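# Cap an LC fibre plug and lay it in cable ring

## Task

Seat the dust cap completely on the LC fibre jumper's plug, then set the plug down flat inside one of the rings of the cable manager that sits below the switch. Only the cap may ever touch the plug's exposed tips. Do not kink or squash the jumper's cord, do not tug hard on its other end, and leave no sharp bend anywhere in it. Do not knock anything out of the work area. The robot must not fall over or be left leaning.

## Robot and tools

Robot: a LinearBot, an omnidirectional base with a column about 1.7 m tall. A carriage rides the column (lift_m) and holds two identical six-joint arms, left and right, each with a two-finger gripper. The arm bases sit about 0.57 m + lift_m above the floor, and carriage parts hang roughly 0.15 m below them. A hand reaches about 0.78 m from its shoulder but only about 0.38 m below its arm base. Cameras: carriage_camera (fixed, forward, tilted about 20 degrees down), left_wrist_camera and right_wrist_camera (looking past the fingertips). Parked arm: joints 1 to 6 = 0, 0.05, 0.05, 1.45, 0, 0.

Frames: base frame has its origin on the floor under the base centre, x forward, y left, z up, metres. left_hand and right_hand in results are the midpoint between that hand's finger pads, in the base frame; quat_wxyz gives hand orientation (hand z along the fingers, y the opening direction). base_odometry is in the odometry frame (the base frame where the scene started); it counts wheel turns only, so slip reads as travel, heading in rad, left positive, -3.142 to 3.142. Hand readings may be off, usually the true hand is lower, especially at long reach.

move: one action per call. Arguments:
- base: an object with exactly one key, each a relative offset from where the base last reported itself: translate_m (metres, forward +, -2 to 2), strafe_m (metres, left +, -2 to 2), rotate_rad (radians, counter-clockwise +, -6.3 to 6.3).
- joints: an object keyed by joint name, each value an absolute target (not an offset). lift_m 0 to 1 m. For each arm (prefix left_ or right_): joint1_rad -2.617 to 3.054 (yaw about vertical, 0 forward, + left); joint2_rad 0 to 3.141 (shoulder; 0 upper arm back and level, 1.57 vertical, 3.14 forward level); joint3_rad 0 to 3.141 (elbow; 0 folded, 3.14 straight); joint4_rad -1.57 to 1.57 (wrist pitch, + lifts fingertips); joint5_rad -1.57 to 1.57 (wrist yaw, + swings fingertips to the right, opposite to joint 1); joint6_rad -2.094 to 2.094 (roll about finger axis, + clockwise viewed from forearm); gripper_m 0 to 0.093 m (pad gap). Omitted joints keep chasing their previous targets.
- speeds: optional per-action top speeds: translate_m and strafe_m 0.02 to 0.5 m/s, rotate_rad 0.05 to 1.57 rad/s, lift_m 0.08 to 0.25 m/s (defaults are the maxima).
- min_time_s: optional, 0.1 to 8 s, the shortest duration for every arm and gripper motion in this action; slower motions are untouched.
- cameras: list of camera names or "all"; omitted/null means all, [] means none.
An empty move just reports state and images. Unknown keys make the call invalid; out-of-range values get it refused, and a refusal or a stop cancels the remaining move/wait/finished_scene calls of that reply. Actions last at most 15 s; base drives time out after 14 s.

wait: seconds (0 to 10) plus optional cameras; commands nothing, returns state and images.
zoom_image: camera plus region [x0, y0, x1, y1] in pixels from the image's top-left, at most 504 by 504, on that camera's latest image.
read_manual: section "licences"; only returns licence text.
finished_scene: scene = the current scene's number; ends it irreversibly, so call only once the cap is on and the plug rests level in a ring without help.

Result lines: "move" reads done or the worst status. base_status/joint_status per motion: done (base: wheels turned the full amount, even if slipping), off_target (resting short, maybe still pushing), contact_stop or time_out (target dropped, holding in place), not_followed (arm command withheld because arms would come within millimetres of each other; recover by sending one arm its current six readings with joint 1 swung away, then the other in a later call), limit_stop_at_motor_heat. on_its_own lists things the robot did uncommanded ("held at" is a target). motor_effort is percent of max, peak in brackets, with sizeable error; a steadily falling lift effort while lowering means a hand or load is resting on something. Joint torques wrap at ±28 N m on joints 1 to 3. Motor temperatures are listed per arm; MOTOR HOT appears at 75 °C, and at 100 °C the arm goes limp for 30 to 60 s (OVER-TEMPERATURE FAULT). Park arms while thinking or driving to let them cool.

Gripper: on a hard object at full force the reading is up to 0.005 m below its width; closed on nothing it reads 0.000 to 0.002. Just under the first-touch reading grips lightly; commanding 0.005 m or more below it squeezes at the limit (45 to 70 N per pad), which can crush soft items like the cord. Release by commanding well above the reading.

Cautions: the scene keeps running while you think, holding the last command. Arm moves of 0.1 m or more can stray a few cm from a straight path; min_time_s reduces this. Arms have no contact stop and spring to target once freed. The base stops on wheel overload but ignores the arms. If pinned, drive about 0.2 m back the way you came. Never reverse beneath a table edge into the column. Tipping risk rises with high carriage, outstretched or loaded arms, pushing, and abrupt stops; only images reveal lean. Do not let the arms strike or press each other. Avoid drops, releasing moving parts, slams, hard pushes, and knocking things away. Keep the fibre cord slack, unpinched and gently curved, and keep fingers off the plug's ferrule tips.

Each tool is called as name([rows], argument=value, ...), one row to a line, values as JSON.

## Session

move()

Scene clock: 0.00 s.
Joint torques (N m): no reading
Motor temperatures (°C): left_arm=[30 34 38 30 29 33 32] | right_arm=[31 36 36 30 31 30 33]
base_odometry: x=+0.000 y=+0.000 heading=+0.000
base_status: not commanded
joint_positions: lift_m=+0.300 left_joint1_rad=+0.009 left_joint2_rad=+0.036 left_joint3_rad=+0.044 left_joint4_rad=+1.438 left_joint5_rad=-0.049 left_joint6_rad=+0.018 left_gripper_m=+0.09396 right_joint1_rad=+0.000 right_joint2_rad=+0.053 right_joint3_rad=+0.055 right_joint4_rad=+1.416 right_joint5_rad=+0.010 right_joint6_rad=+0.042 right_gripper_m=+0.09396
joint_status: not commanded
motor_effort: lift_m=+35 drive_wheels=+1
left_hand: x=+0.2465 y=+0.3157 z=+1.2827 quat_wxyz=(+0.998, -0.024, +0.063, +0.015) (m; base frame)
right_hand: x=+0.2538 y=-0.3086 z=+1.2851 quat_wxyz=(+0.997, +0.007, +0.076, +0.020) (m; base frame)
pictures: carriage_camera, left_wrist_camera, right_wrist_camera
Images, in order (width x height): carriage_camera 896x504, left_wrist_camera 896x504, right_wrist_camera 896x504.

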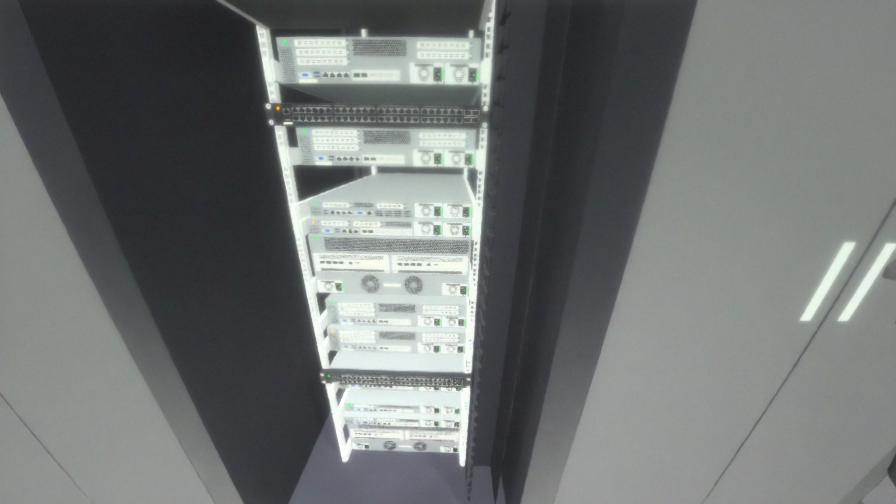

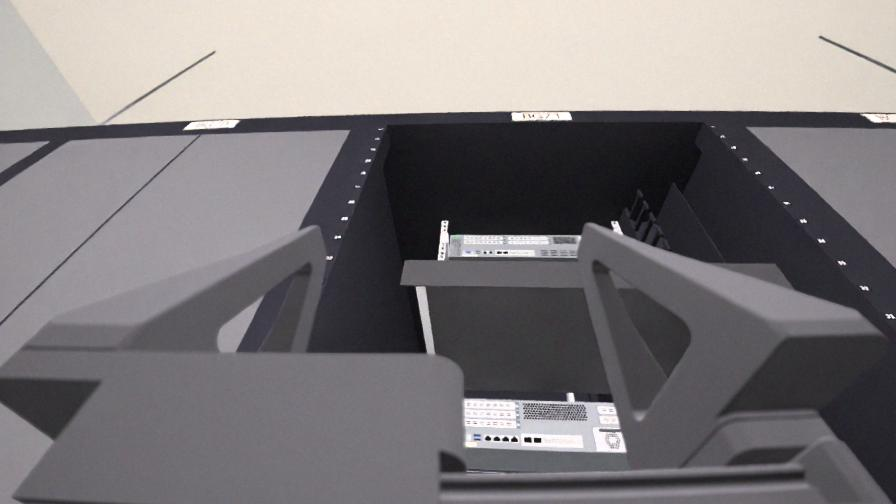

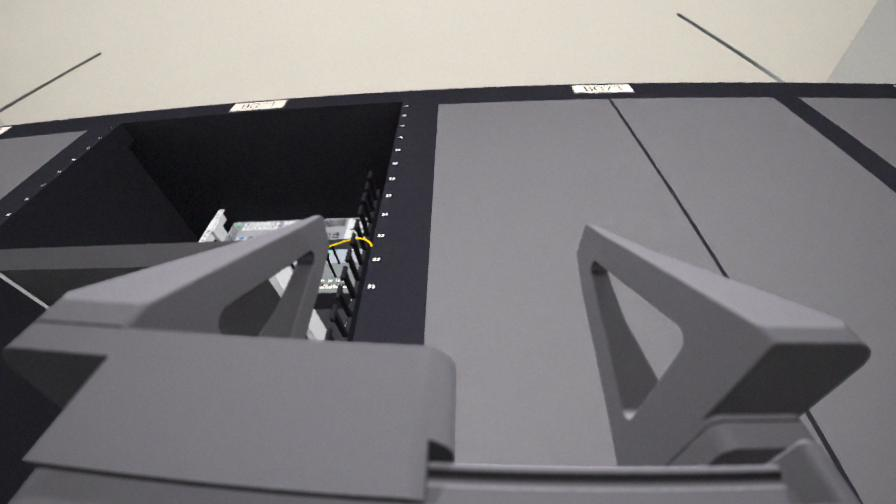

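zoom_image(camera="right_wrist_camera", region=[180, 160, 420, 340])

zoom_image(camera="carriage_camera", region=[200, 0, 520, 180])

Scaled by 2.100 from the camera's 896x504 image, which has a finer 1280x720 frame.

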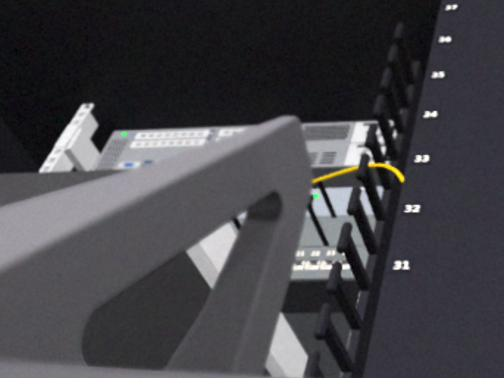

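Scaled by 1.575 from the camera's 896x504 image, which has a finer 1280x720 frame.

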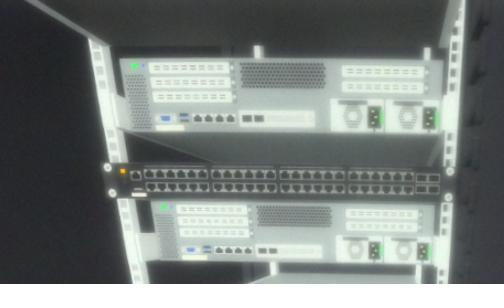

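move(joints={"lift_m": 0.7})

Scene clock: 9.30 s.
Joint torques (N m): left_arm=[0.05 3.67 6.54 -0.31 0.09 0.02] | right_arm=[-0.06 3.78 5.93 -0.17 -0.02 -0.12]
Motor temperatures (°C): left_arm=[30 35 39 30 29 33 32] | right_arm=[31 36 36 30 31 30 33]
move: done
base_odometry: x=+0.000 y=+0.000 heading=+0.000
base_status: not commanded
joint_positions: lift_m=+0.700 left_joint1_rad=+0.009 left_joint2_rad=+0.036 left_joint3_rad=+0.044 left_joint4_rad=+1.438 left_joint5_rad=-0.049 left_joint6_rad=+0.018 left_gripper_m=+0.09396 right_joint1_rad=+0.000 right_joint2_rad=+0.053 right_joint3_rad=+0.055 right_joint4_rad=+1.416 right_joint5_rad=+0.010 right_joint6_rad=+0.042 right_gripper_m=+0.09396
joint_status: all done
motor_effort: lift_m=+35(43) drive_wheels=+1(5)
left_hand: x=+0.2465 y=+0.3157 z=+1.6827 quat_wxyz=(+0.998, -0.024, +0.063, +0.015) (m; base frame)
right_hand: x=+0.2538 y=-0.3086 z=+1.6851 quat_wxyz=(+0.997, +0.007, +0.076, +0.020) (m; base frame)
pictures: carriage_camera, left_wrist_camera, right_wrist_camera
Images, in order (width x height): carriage_camera 896x504, left_wrist_camera 896x504, right_wrist_camera 896x504.

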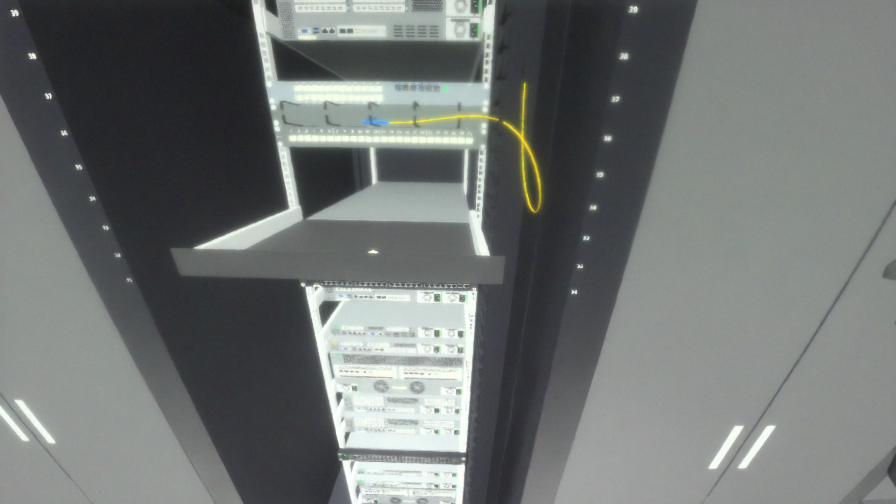

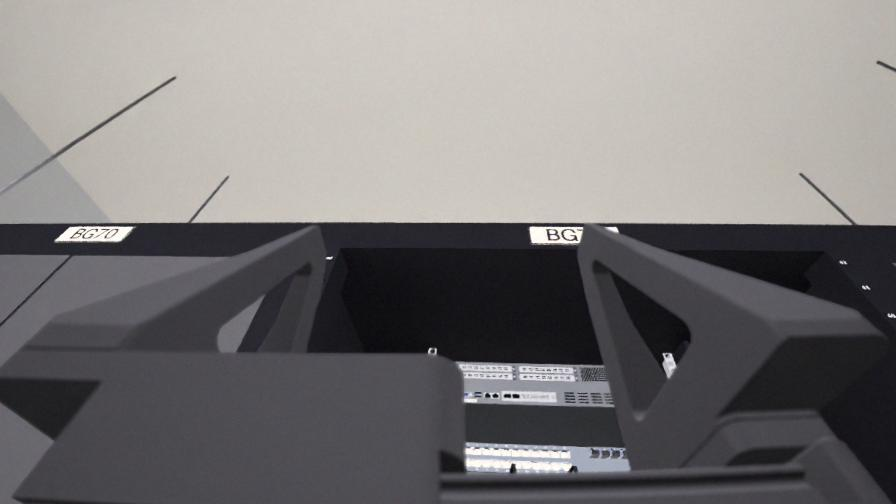

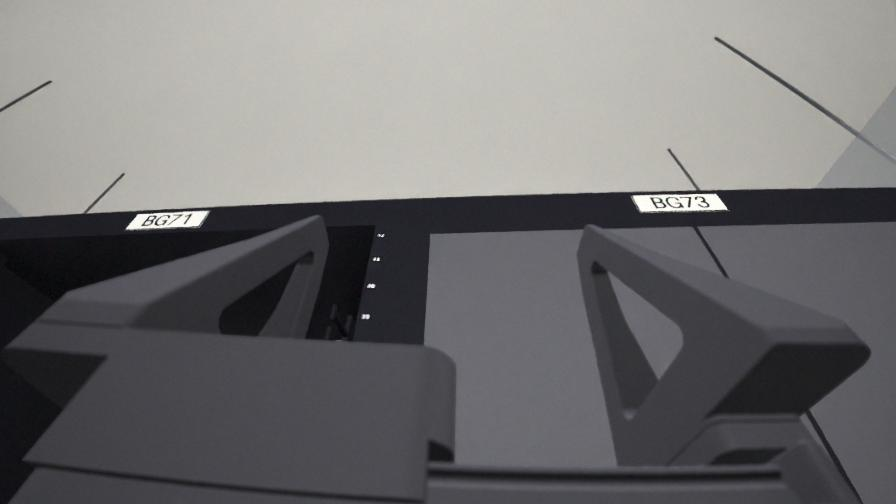

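zoom_image(camera="carriage_camera", region=[250, 60, 570, 240])

zoom_image(camera="carriage_camera", region=[320, 210, 430, 280])

zoom_image(camera="carriage_camera", region=[340, 85, 460, 155])

Scaled by 1.575 from the camera's 896x504 image, which has a finer 1280x720 frame.

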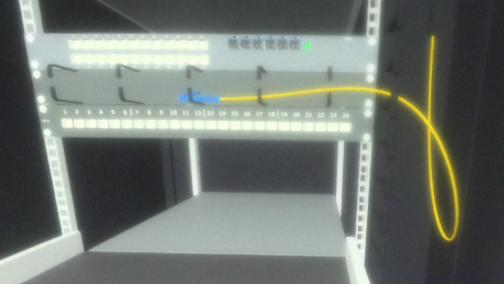

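Scaled by 4.582 from the camera's 896x504 image, which has a finer 1280x720 frame.

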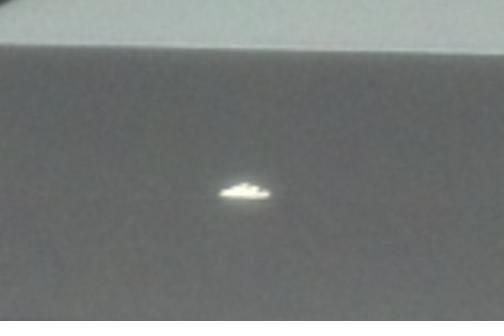

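Scaled by 4.200 from the camera's 896x504 image, which has a finer 1280x720 frame.

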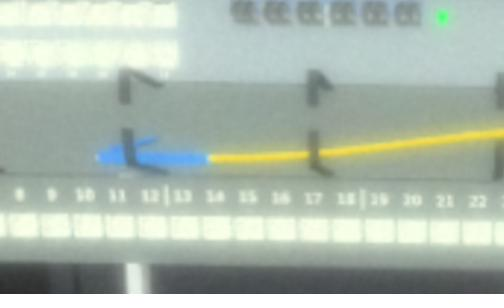

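move(joints={"lift_m": 1.0}, cameras=["carriage_camera"])

zoom_image(camera="carriage_camera", region=[150, 150, 600, 403])

Scene clock: 27.47 s.
Joint torques (N m): left_arm=[0.05 3.67 6.52 -0.31 0.09 0.02] | right_arm=[-0.05 3.77 5.94 -0.17 -0.02 -0.11]
Motor temperatures (°C): left_arm=[30 36 40 30 29 33 32] | right_arm=[31 36 37 30 31 30 33]
move: done
base_odometry: x=+0.000 y=+0.000 heading=+0.000
base_status: not commanded
joint_positions: lift_m=+1.000 left_joint1_rad=+0.009 left_joint2_rad=+0.036 left_joint3_rad=+0.044 left_joint4_rad=+1.438 left_joint5_rad=-0.049 left_joint6_rad=+0.018 left_gripper_m=+0.09396 right_joint1_rad=+0.000 right_joint2_rad=+0.053 right_joint3_rad=+0.055 right_joint4_rad=+1.416 right_joint5_rad=+0.010 right_joint6_rad=+0.042 right_gripper_m=+0.09396
joint_status: all done
motor_effort: lift_m=+35(43) drive_wheels=+2(7)
left_hand: x=+0.2465 y=+0.3157 z=+1.9827 quat_wxyz=(+0.998, -0.024, +0.063, +0.015) (m; base frame)
right_hand: x=+0.2538 y=-0.3086 z=+1.9851 quat_wxyz=(+0.997, +0.007, +0.076, +0.020) (m; base frame)
pictures: carriage_camera
Images, in order (width x height): carriage_camera 896x504.

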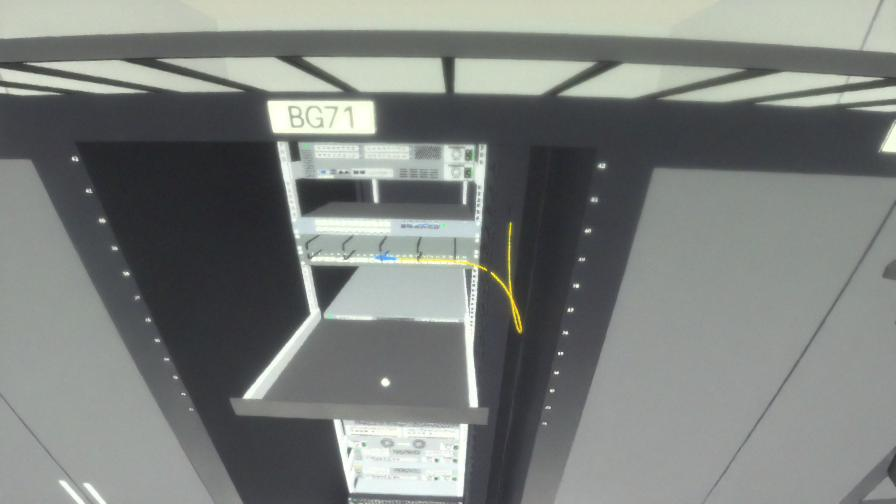

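Scaled by 1.120 from the camera's 896x504 image, which has a finer 1280x720 frame.

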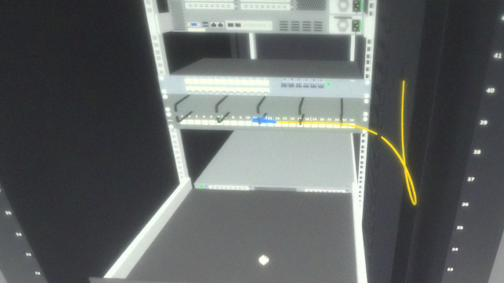

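move(base={"strafe_m": 0.14}, cameras=["carriage_camera"], speeds={"strafe_m": 0.15})

zoom_image(camera="carriage_camera", region=[330, 200, 570, 420])

Scene clock: 101.33 s.
Joint torques (N m): left_arm=[0.03 3.69 6.5 -0.31 0.09 0.02] | right_arm=[-0.01 3.79 5.94 -0.17 -0.02 -0.11]
Motor temperatures (°C): left_arm=[30 36 41 30 29 33 32] | right_arm=[31 37 39 30 31 30 33]
move: done
base_odometry: x=+0.000 y=+0.140 heading=+0.001
base_status: done
joint_positions: lift_m=+1.000 left_joint1_rad=+0.009 left_joint2_rad=+0.036 left_joint3_rad=+0.044 left_joint4_rad=+1.438 left_joint5_rad=-0.049 left_joint6_rad=+0.018 left_gripper_m=+0.09396 right_joint1_rad=-0.001 right_joint2_rad=+0.053 right_joint3_rad=+0.055 right_joint4_rad=+1.416 right_joint5_rad=+0.010 right_joint6_rad=+0.042 right_gripper_m=+0.09396
joint_status: not commanded
motor_effort: lift_m=+35(36) drive_wheels=-5(12)
left_hand: x=+0.2465 y=+0.3157 z=+1.9827 quat_wxyz=(+0.998, -0.024, +0.063, +0.015) (m; base frame)
right_hand: x=+0.2538 y=-0.3086 z=+1.9851 quat_wxyz=(+0.997, +0.007, +0.076, +0.020) (m; base frame)
pictures: carriage_camera
Images, in order (width x height): carriage_camera 896x504.

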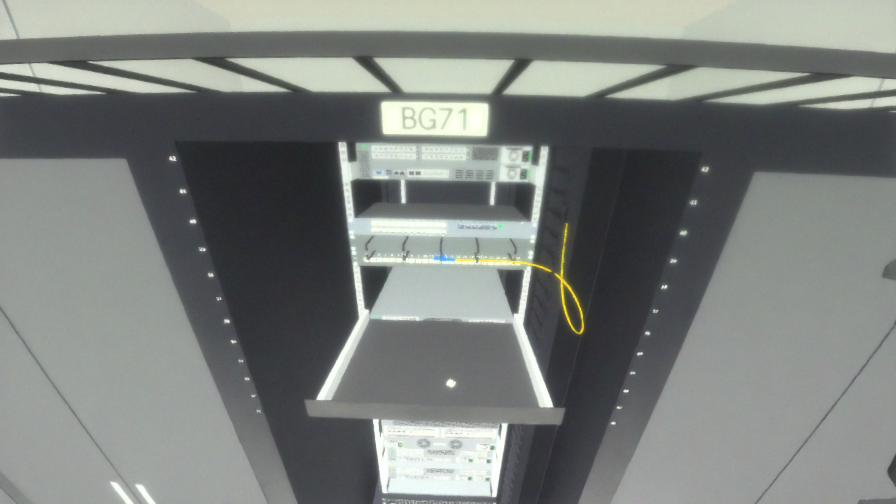

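Scaled by 2.100 from the camera's 896x504 image, which has a finer 1280x720 frame.

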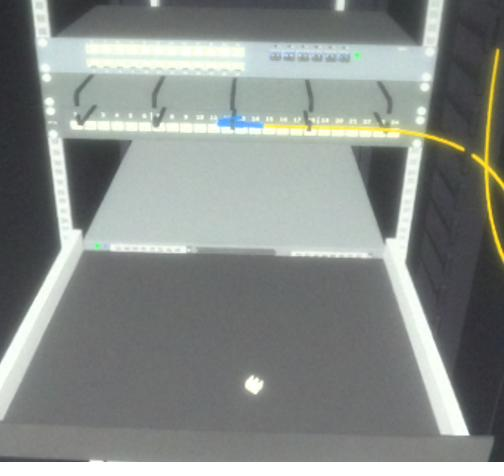

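move(joints={"left_joint1_rad": -0.733, "left_joint2_rad": 1.51, "left_joint3_rad": 0.934, "left_joint4_rad": -0.297, "left_joint5_rad": 0, "left_joint6_rad": 0}, min_time_s=3, cameras=["carriage_camera", "left_wrist_camera"])

Scene clock: 140.40 s.
Joint torques (N m): left_arm=[-0.57 -4.85 11.08 1.49 0.17 -0.09] | right_arm=[-0.01 3.78 5.91 -0.17 -0.02 -0.11]
Motor temperatures (°C): left_arm=[30 36 43 30 29 33 32] | right_arm=[31 37 39 30 31 30 33]
move: done
base_odometry: x=+0.000 y=+0.140 heading=+0.001
base_status: not commanded
joint_positions: lift_m=+1.000 left_joint1_rad=-0.725 left_joint2_rad=+1.498 left_joint3_rad=+0.896 left_joint4_rad=-0.287 left_joint5_rad=-0.013 left_joint6_rad=+0.011 left_gripper_m=+0.09396 right_joint1_rad=-0.001 right_joint2_rad=+0.053 right_joint3_rad=+0.055 right_joint4_rad=+1.416 right_joint5_rad=+0.010 right_joint6_rad=+0.042 right_gripper_m=+0.09396
joint_status: all done
motor_effort: lift_m=+35(36) drive_wheels=-1(7)
left_hand: x=+0.5097 y=+0.0488 z=+1.6505 quat_wxyz=(+0.315, +0.337, +0.880, -0.111) (m; base frame)
right_hand: x=+0.2538 y=-0.3086 z=+1.9851 quat_wxyz=(+0.997, +0.007, +0.076, +0.020) (m; base frame)
pictures: carriage_camera, left_wrist_camera
Images, in order (width x height): carriage_camera 896x504, left_wrist_camera 896x504.

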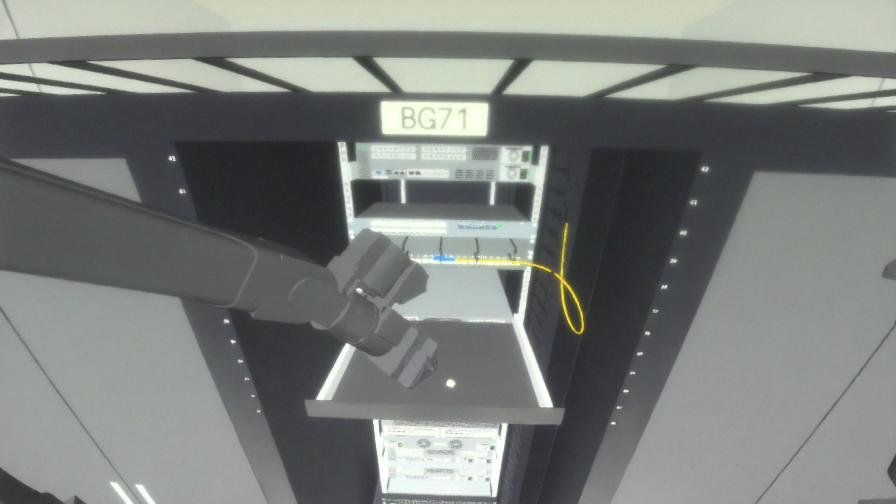

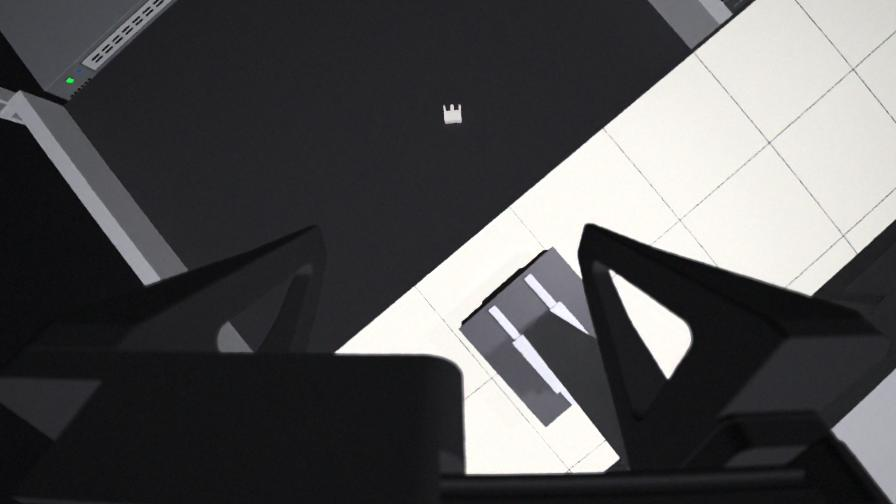

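zoom_image(camera="left_wrist_camera", region=[413, 84, 493, 144])

zoom_image(camera="carriage_camera", region=[380, 210, 560, 420])

Scaled by 6.300 from the camera's 896x504 image, which has a finer 1280x720 frame.

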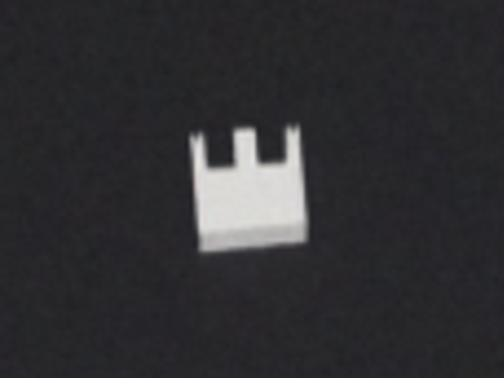

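Scaled by 2.400 from the camera's 896x504 image, which has a finer 1280x720 frame.

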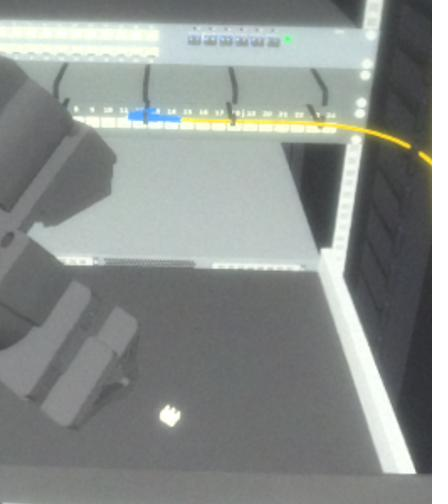

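move(joints={"right_joint1_rad": 0.55, "right_joint2_rad": 1.606, "right_joint3_rad": 0.562, "right_joint4_rad": 1.0, "right_joint5_rad": 0, "right_joint6_rad": 0}, min_time_s=3, cameras=["carriage_camera", "right_wrist_camera"])

Scene clock: 202.37 s.
Joint torques (N m): left_arm=[-0.55 -4.82 11.03 1.55 0.16 -0.09] | right_arm=[0.54 -5.5 8.17 2.46 -0.1 -0.24]
Motor temperatures (°C): left_arm=[30 37 48 33 29 33 32] | right_arm=[31 37 40 31 31 30 33]
move: done
base_odometry: x=+0.000 y=+0.140 heading=+0.001
base_status: not commanded
joint_positions: lift_m=+1.000 left_joint1_rad=-0.725 left_joint2_rad=+1.498 left_joint3_rad=+0.896 left_joint4_rad=-0.292 left_joint5_rad=-0.011 left_joint6_rad=+0.011 left_gripper_m=+0.09396 right_joint1_rad=+0.544 right_joint2_rad=+1.593 right_joint3_rad=+0.540 right_joint4_rad=+1.017 right_joint5_rad=+0.009 right_joint6_rad=+0.010 right_gripper_m=+0.09396
joint_status: all done
motor_effort: lift_m=+35(36) drive_wheels=-4(7)
left_hand: x=+0.5089 y=+0.0492 z=+1.6499 quat_wxyz=(+0.313, +0.338, +0.881, -0.111) (m; base frame)
right_hand: x=+0.5967 y=-0.0780 z=+1.7393 quat_wxyz=(+0.669, -0.187, +0.695, +0.187) (m; base frame)
pictures: carriage_camera, right_wrist_camera
Images, in order (width x height): carriage_camera 896x504, right_wrist_camera 896x504.

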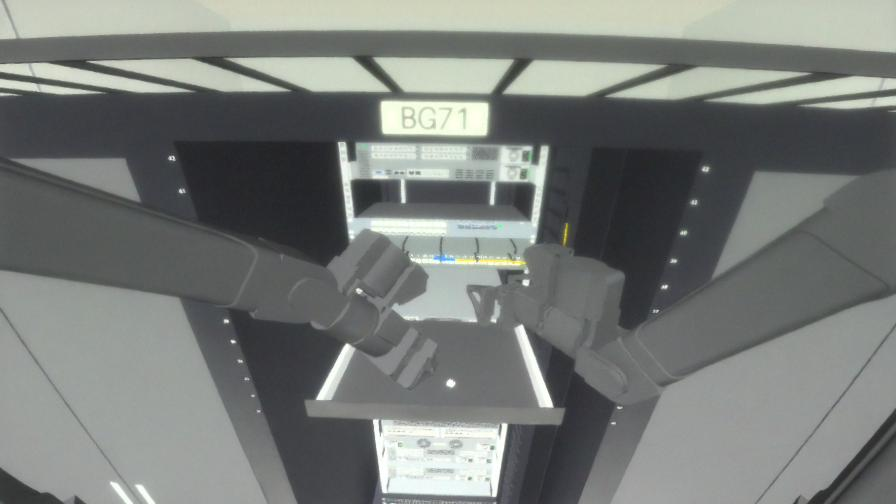

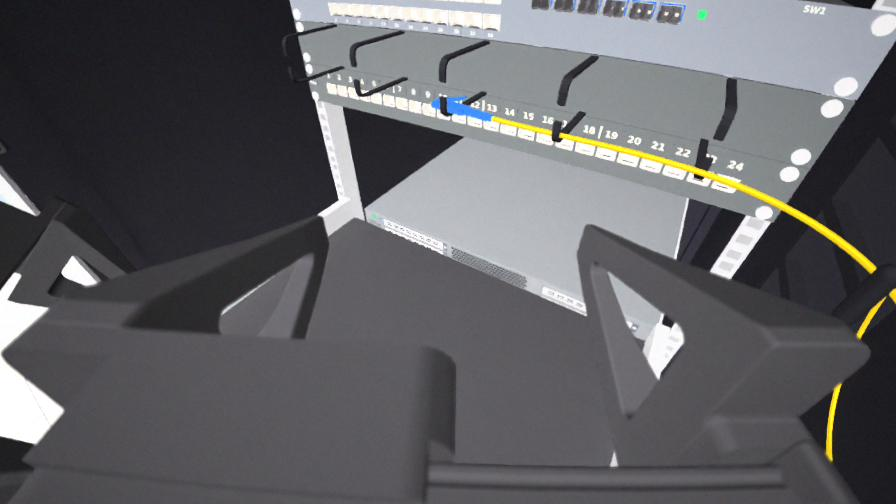

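zoom_image(camera="right_wrist_camera", region=[400, 40, 560, 140])

zoom_image(camera="right_wrist_camera", region=[270, 0, 670, 225])

Scaled by 3.150 from the camera's 896x504 image, which has a finer 1280x720 frame.

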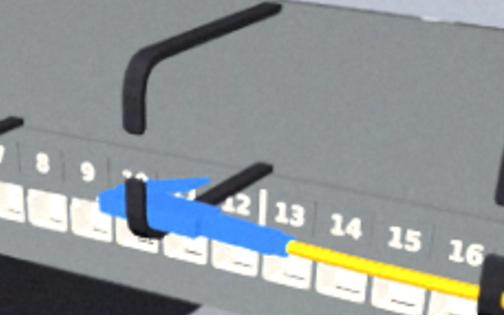

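Scaled by 1.260 from the camera's 896x504 image, which has a finer 1280x720 frame.

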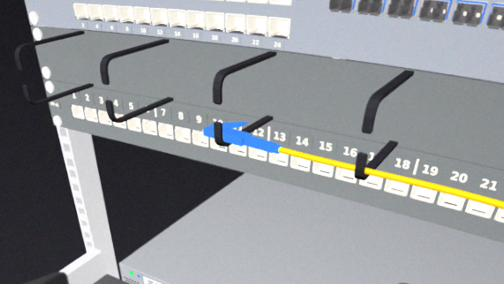

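move(joints={"lift_m": 0.95}, cameras=["left_wrist_camera", "right_wrist_camera"])

zoom_image(camera="left_wrist_camera", region=[410, 40, 510, 110])

zoom_image(camera="right_wrist_camera", region=[400, 0, 560, 100])

Scene clock: 273.93 s.
Joint torques (N m): left_arm=[-0.57 -5.49 9.96 1.64 0.15 -0.09] | right_arm=[0.55 -6.22 7.32 2.62 -0.1 -0.22]
Motor temperatures (°C): left_arm=[29 37 52 36 29 33 32] | right_arm=[31 37 46 42 31 30 33]
move: done
base_odometry: x=+0.000 y=+0.140 heading=+0.001
base_status: not commanded
joint_positions: lift_m=+0.950 left_joint1_rad=-0.725 left_joint2_rad=+1.506 left_joint3_rad=+0.909 left_joint4_rad=-0.302 left_joint5_rad=-0.011 left_joint6_rad=+0.011 left_gripper_m=+0.09396 right_joint1_rad=+0.544 right_joint2_rad=+1.600 right_joint3_rad=+0.550 right_joint4_rad=+1.003 right_joint5_rad=+0.009 right_joint6_rad=+0.009 right_gripper_m=+0.09396
joint_status: all done
motor_effort: lift_m=+35(35) drive_wheels=-3(5)
left_hand: x=+0.5100 y=+0.0480 z=+1.6005 quat_wxyz=(+0.311, +0.338, +0.882, -0.111) (m; base frame)
right_hand: x=+0.5987 y=-0.0767 z=+1.6874 quat_wxyz=(+0.665, -0.188, +0.698, +0.185) (m; base frame)
pictures: left_wrist_camera, right_wrist_camera
Images, in order (width x height): left_wrist_camera 896x504, right_wrist_camera 896x504.

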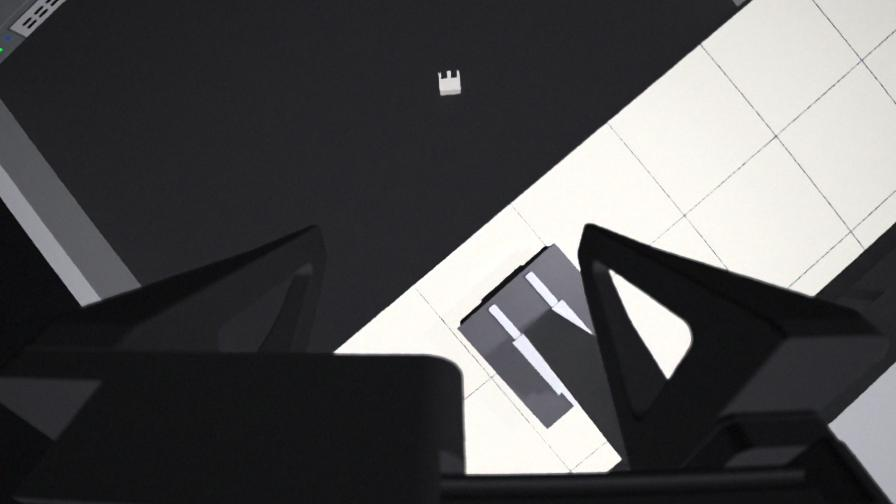

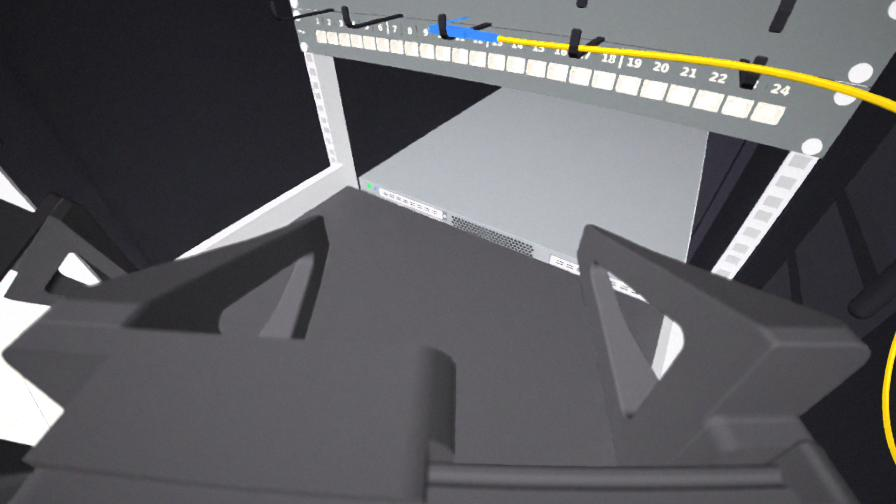

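Scaled by 5.040 from the camera's 896x504 image, which has a finer 1280x720 frame.

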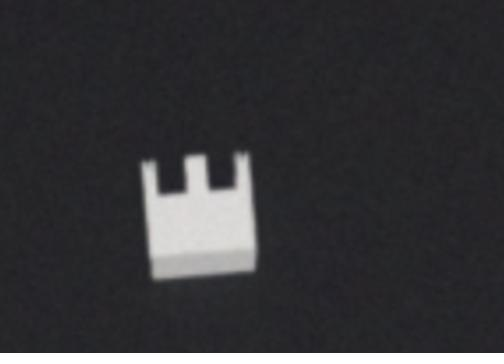

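Scaled by 3.150 from the camera's 896x504 image, which has a finer 1280x720 frame.

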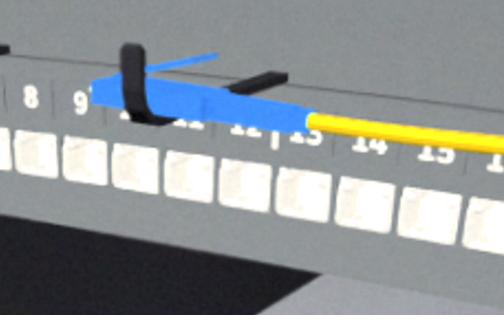

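move(joints={"right_joint1_rad": 0.55, "right_joint2_rad": 2.042, "right_joint3_rad": 1.41, "right_joint4_rad": 0.293, "left_joint1_rad": -0.5}, min_time_s=3, cameras=["right_wrist_camera", "carriage_camera"])

zoom_image(camera="right_wrist_camera", region=[380, 40, 600, 180])

Scene clock: 391.73 s.
Joint torques (N m): left_arm=[0.69 -5.49 9.92 1.64 0.15 -0.09] | right_arm=[0.55 -10.35 10.02 2.45 -0.09 -0.22]
Motor temperatures (°C): left_arm=[29 39 55 39 29 33 32] | right_arm=[31 38 45 45 31 30 33]
move: done
base_odometry: x=+0.000 y=+0.140 heading=+0.001
base_status: not commanded
joint_positions: lift_m=+0.950 left_joint1_rad=-0.508 left_joint2_rad=+1.506 left_joint3_rad=+0.909 left_joint4_rad=-0.302 left_joint5_rad=-0.011 left_joint6_rad=+0.011 left_gripper_m=+0.09396 right_joint1_rad=+0.544 right_joint2_rad=+2.021 right_joint3_rad=+1.384 right_joint4_rad=+0.312 right_joint5_rad=+0.009 right_joint6_rad=+0.009 right_gripper_m=+0.09396
joint_status: all done
motor_effort: lift_m=+35(35) drive_wheels=-4(8)
left_hand: x=+0.5589 y=+0.1177 z=+1.6005 quat_wxyz=(+0.321, +0.240, +0.913, -0.076) (m; base frame)
right_hand: x=+0.7298 y=+0.0025 z=+1.6794 quat_wxyz=(+0.562, -0.212, +0.784, +0.156) (m; base frame)
pictures: carriage_camera, right_wrist_camera
Images, in order (width x height): carriage_camera 896x504, right_wrist_camera 896x504.

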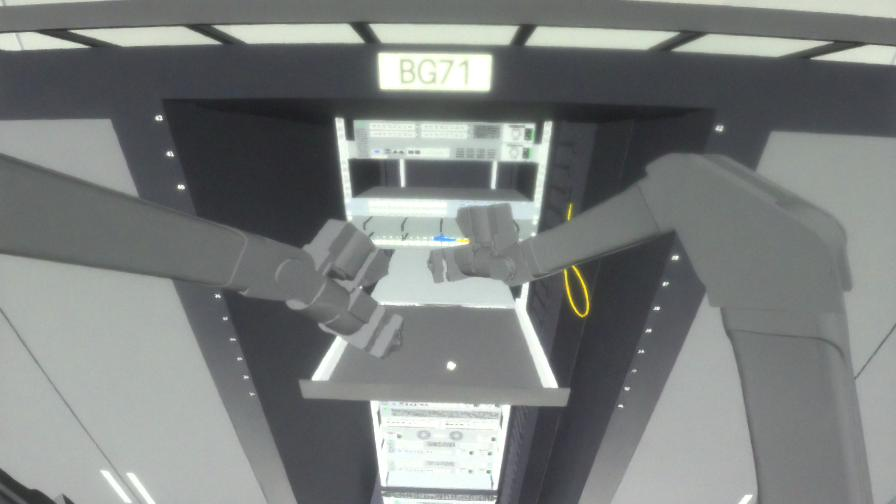

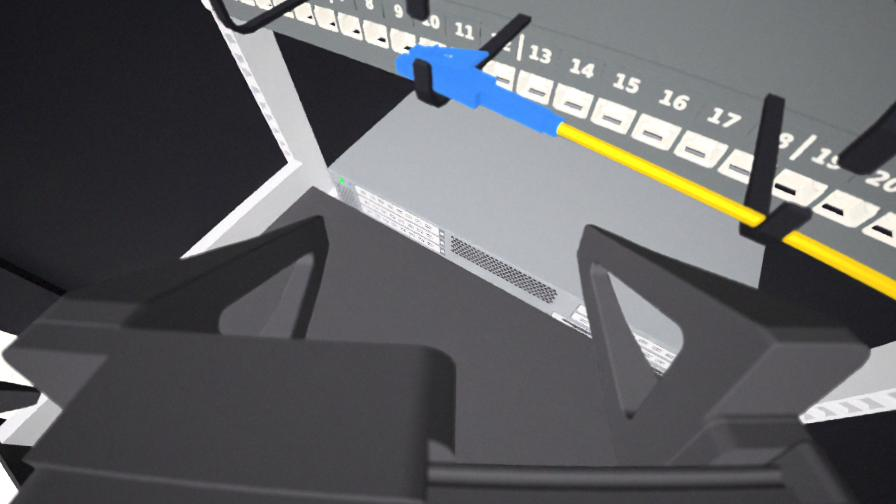

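Scaled by 2.291 from the camera's 896x504 image, which has a finer 1280x720 frame.

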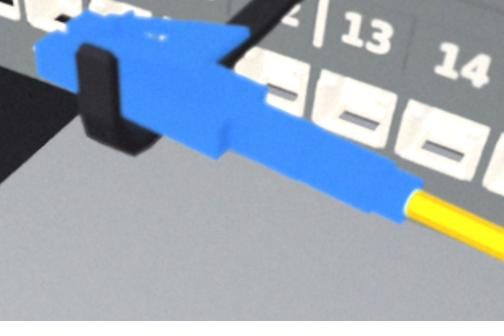

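zoom_image(camera="right_wrist_camera", region=[385, 30, 505, 115])

zoom_image(camera="carriage_camera", region=[390, 200, 510, 270])

Scaled by 4.200 from the camera's 896x504 image, which has a finer 1280x720 frame.

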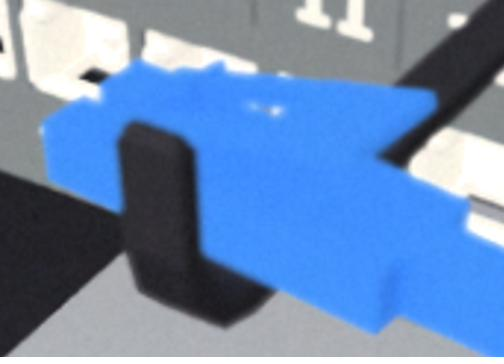

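Scaled by 4.200 from the camera's 896x504 image, which has a finer 1280x720 frame.

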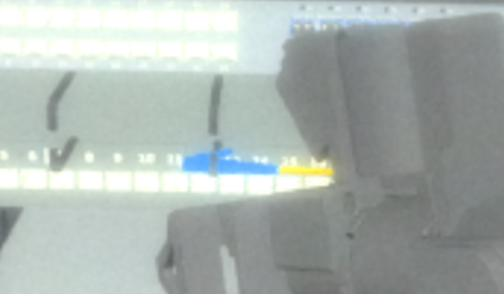

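move(joints={"right_joint1_rad": 0.4, "right_joint2_rad": 1.5, "right_joint3_rad": 0.45, "right_joint4_rad": 1.0, "left_joint1_rad": -0.993, "left_joint2_rad": 1.677, "left_joint3_rad": 1.002, "left_joint4_rad": -0.386, "left_joint5_rad": -0.129, "left_joint6_rad": -0.226}, min_time_s=2.5, cameras=[])

move(joints={"right_joint1_rad": 0.0, "right_joint2_rad": 0.05, "right_joint3_rad": 0.05, "right_joint4_rad": 1.45, "lift_m": 1.0}, min_time_s=2.5, cameras=["carriage_camera", "left_wrist_camera"])

Scene clock: 508.43 s.
Joint torques (N m): left_arm=[-0.57 -5.68 10.45 1.2 -0.14 -0.09] | right_arm=[-0.66 -7.66 5 2.67 -0.09 -0.22]
Motor temperatures (°C): left_arm=[29 40 57 41 29 33 32] | right_arm=[31 45 48 47 31 30 33]
move: done
base_odometry: x=+0.000 y=+0.140 heading=+0.001
base_status: not commanded
joint_positions: lift_m=+0.950 left_joint1_rad=-0.985 left_joint2_rad=+1.663 left_joint3_rad=+0.966 left_joint4_rad=-0.377 left_joint5_rad=-0.115 left_joint6_rad=-0.214 left_gripper_m=+0.09396 right_joint1_rad=+0.406 right_joint2_rad=+1.518 right_joint3_rad=+0.463 right_joint4_rad=+0.999 right_joint5_rad=+0.008 right_joint6_rad=+0.009 right_gripper_m=+0.09396
joint_status: all done
motor_effort: lift_m=+35(35) drive_wheels=-2(8)
left_hand: x=+0.4458 y=-0.0049 z=+1.5539 quat_wxyz=(+0.234, +0.351, +0.902, -0.092) (m; base frame)
right_hand: x=+0.6059 y=-0.1404 z=+1.6842 quat_wxyz=(+0.673, -0.141, +0.713, +0.139) (m; base frame)
pictures: none
No camera images: "cameras" was empty.

Scene clock: 511.23 s.
Joint torques (N m): left_arm=[-0.57 -6.5 9.35 1.27 -0.1 -0.09] | right_arm=[-0.65 2.89 4.64 -0.11 -0.09 -0.21]
Motor temperatures (°C): left_arm=[29 40 57 40 29 33 32] | right_arm=[31 44 48 47 31 30 33]
move: done
base_odometry: x=+0.000 y=+0.140 heading=+0.001
base_status: not commanded
joint_positions: lift_m=+1.000 left_joint1_rad=-0.985 left_joint2_rad=+1.672 left_joint3_rad=+0.978 left_joint4_rad=-0.385 left_joint5_rad=-0.120 left_joint6_rad=-0.215 left_gripper_m=+0.09396 right_joint1_rad=+0.006 right_joint2_rad=+0.060 right_joint3_rad=+0.063 right_joint4_rad=+1.441 right_joint5_rad=+0.007 right_joint6_rad=+0.008 right_gripper_m=+0.09396
joint_status: all done
motor_effort: lift_m=+35(43) drive_wheels=-6(6)
left_hand: x=+0.4474 y=-0.0058 z=+1.6040 quat_wxyz=(+0.233, +0.350, +0.903, -0.089) (m; base frame)
right_hand: x=+0.2477 y=-0.3080 z=+1.9881 quat_wxyz=(+0.998, +0.004, +0.063, +0.007) (m; base frame)
pictures: carriage_camera, left_wrist_camera
Images, in order (width x height): carriage_camera 896x504, left_wrist_camera 896x504.

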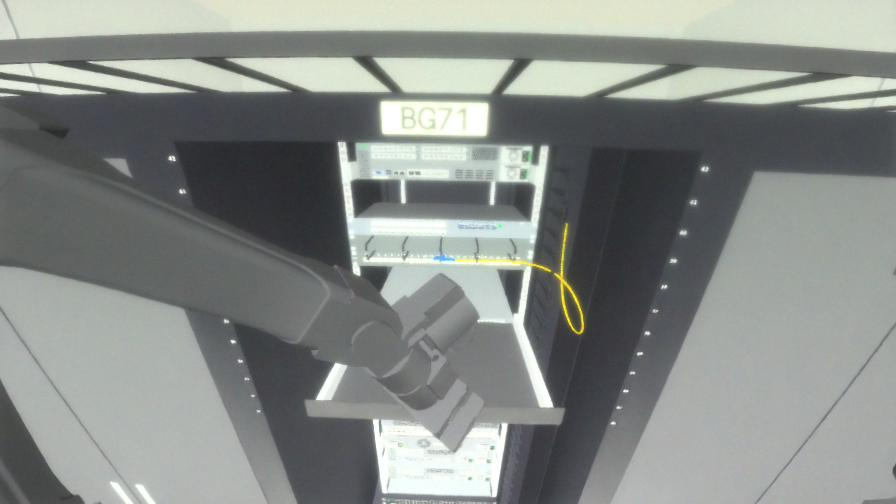

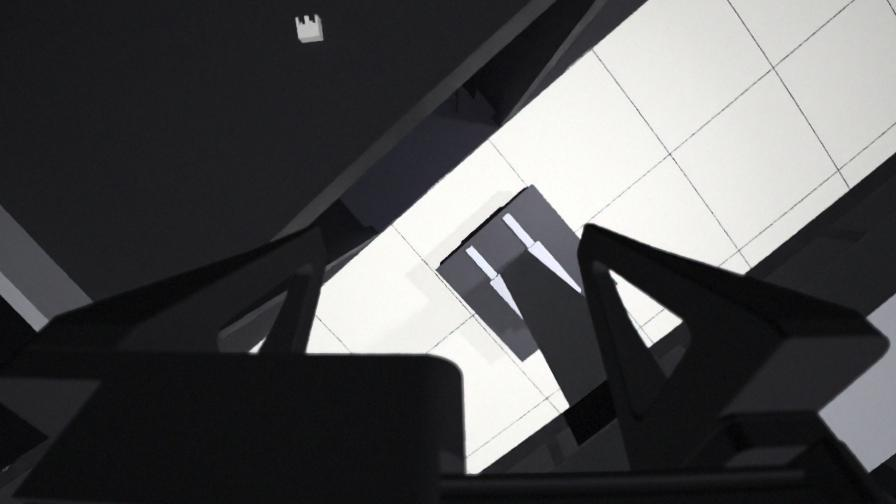

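move(base={"translate_m": 0.13}, speeds={"translate_m": 0.08}, cameras=["carriage_camera", "left_wrist_camera"])

zoom_image(camera="left_wrist_camera", region=[380, 100, 500, 180])

Scene clock: 518.83 s.
Joint torques (N m): left_arm=[-0.29 -6.52 9.33 1.28 -0.09 -0.09] | right_arm=[-0.65 2.91 4.68 -0.19 -0.09 -0.21]
Motor temperatures (°C): left_arm=[29 40 58 40 29 33 32] | right_arm=[31 43 48 45 31 30 33]
move: done
base_odometry: x=+0.130 y=+0.140 heading=+0.001
base_status: done
joint_positions: lift_m=+1.000 left_joint1_rad=-0.988 left_joint2_rad=+1.672 left_joint3_rad=+0.978 left_joint4_rad=-0.386 left_joint5_rad=-0.121 left_joint6_rad=-0.216 left_gripper_m=+0.09396 right_joint1_rad=+0.006 right_joint2_rad=+0.060 right_joint3_rad=+0.062 right_joint4_rad=+1.447 right_joint5_rad=+0.007 right_joint6_rad=+0.008 right_gripper_m=+0.09396
joint_status: not commanded
motor_effort: lift_m=+35(35) drive_wheels=+4(10)
left_hand: x=+0.4464 y=-0.0064 z=+1.6039 quat_wxyz=(+0.233, +0.351, +0.902, -0.089) (m; base frame)
right_hand: x=+0.2464 y=-0.3080 z=+1.9880 quat_wxyz=(+0.998, +0.004, +0.061, +0.007) (m; base frame)
pictures: carriage_camera, left_wrist_camera
Images, in order (width x height): carriage_camera 896x504, left_wrist_camera 896x504.

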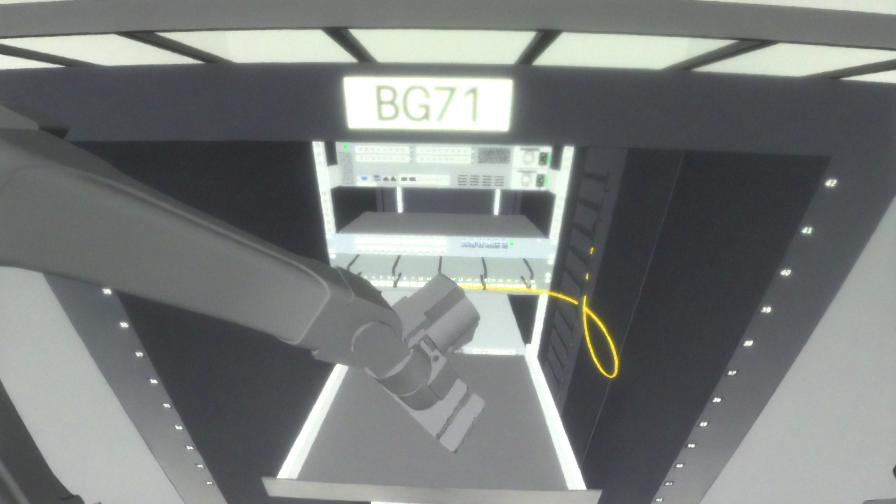

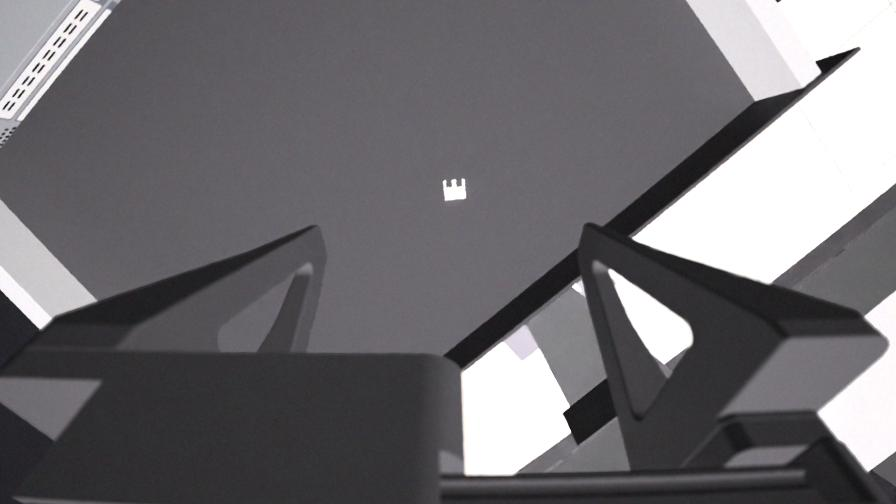

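Scaled by 4.200 from the camera's 896x504 image, which has a finer 1280x720 frame.

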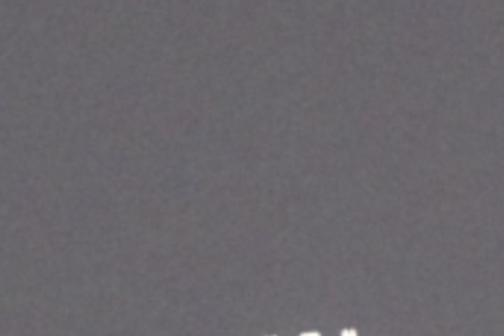

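zoom_image(camera="left_wrist_camera", region=[424, 160, 484, 220])

Scaled by 8.400 from the camera's 896x504 image, which has a finer 1280x720 frame.

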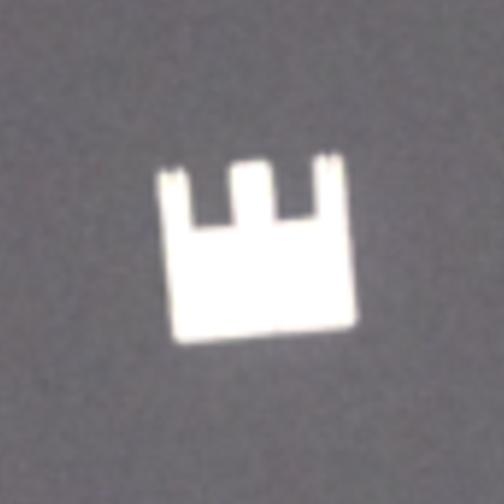

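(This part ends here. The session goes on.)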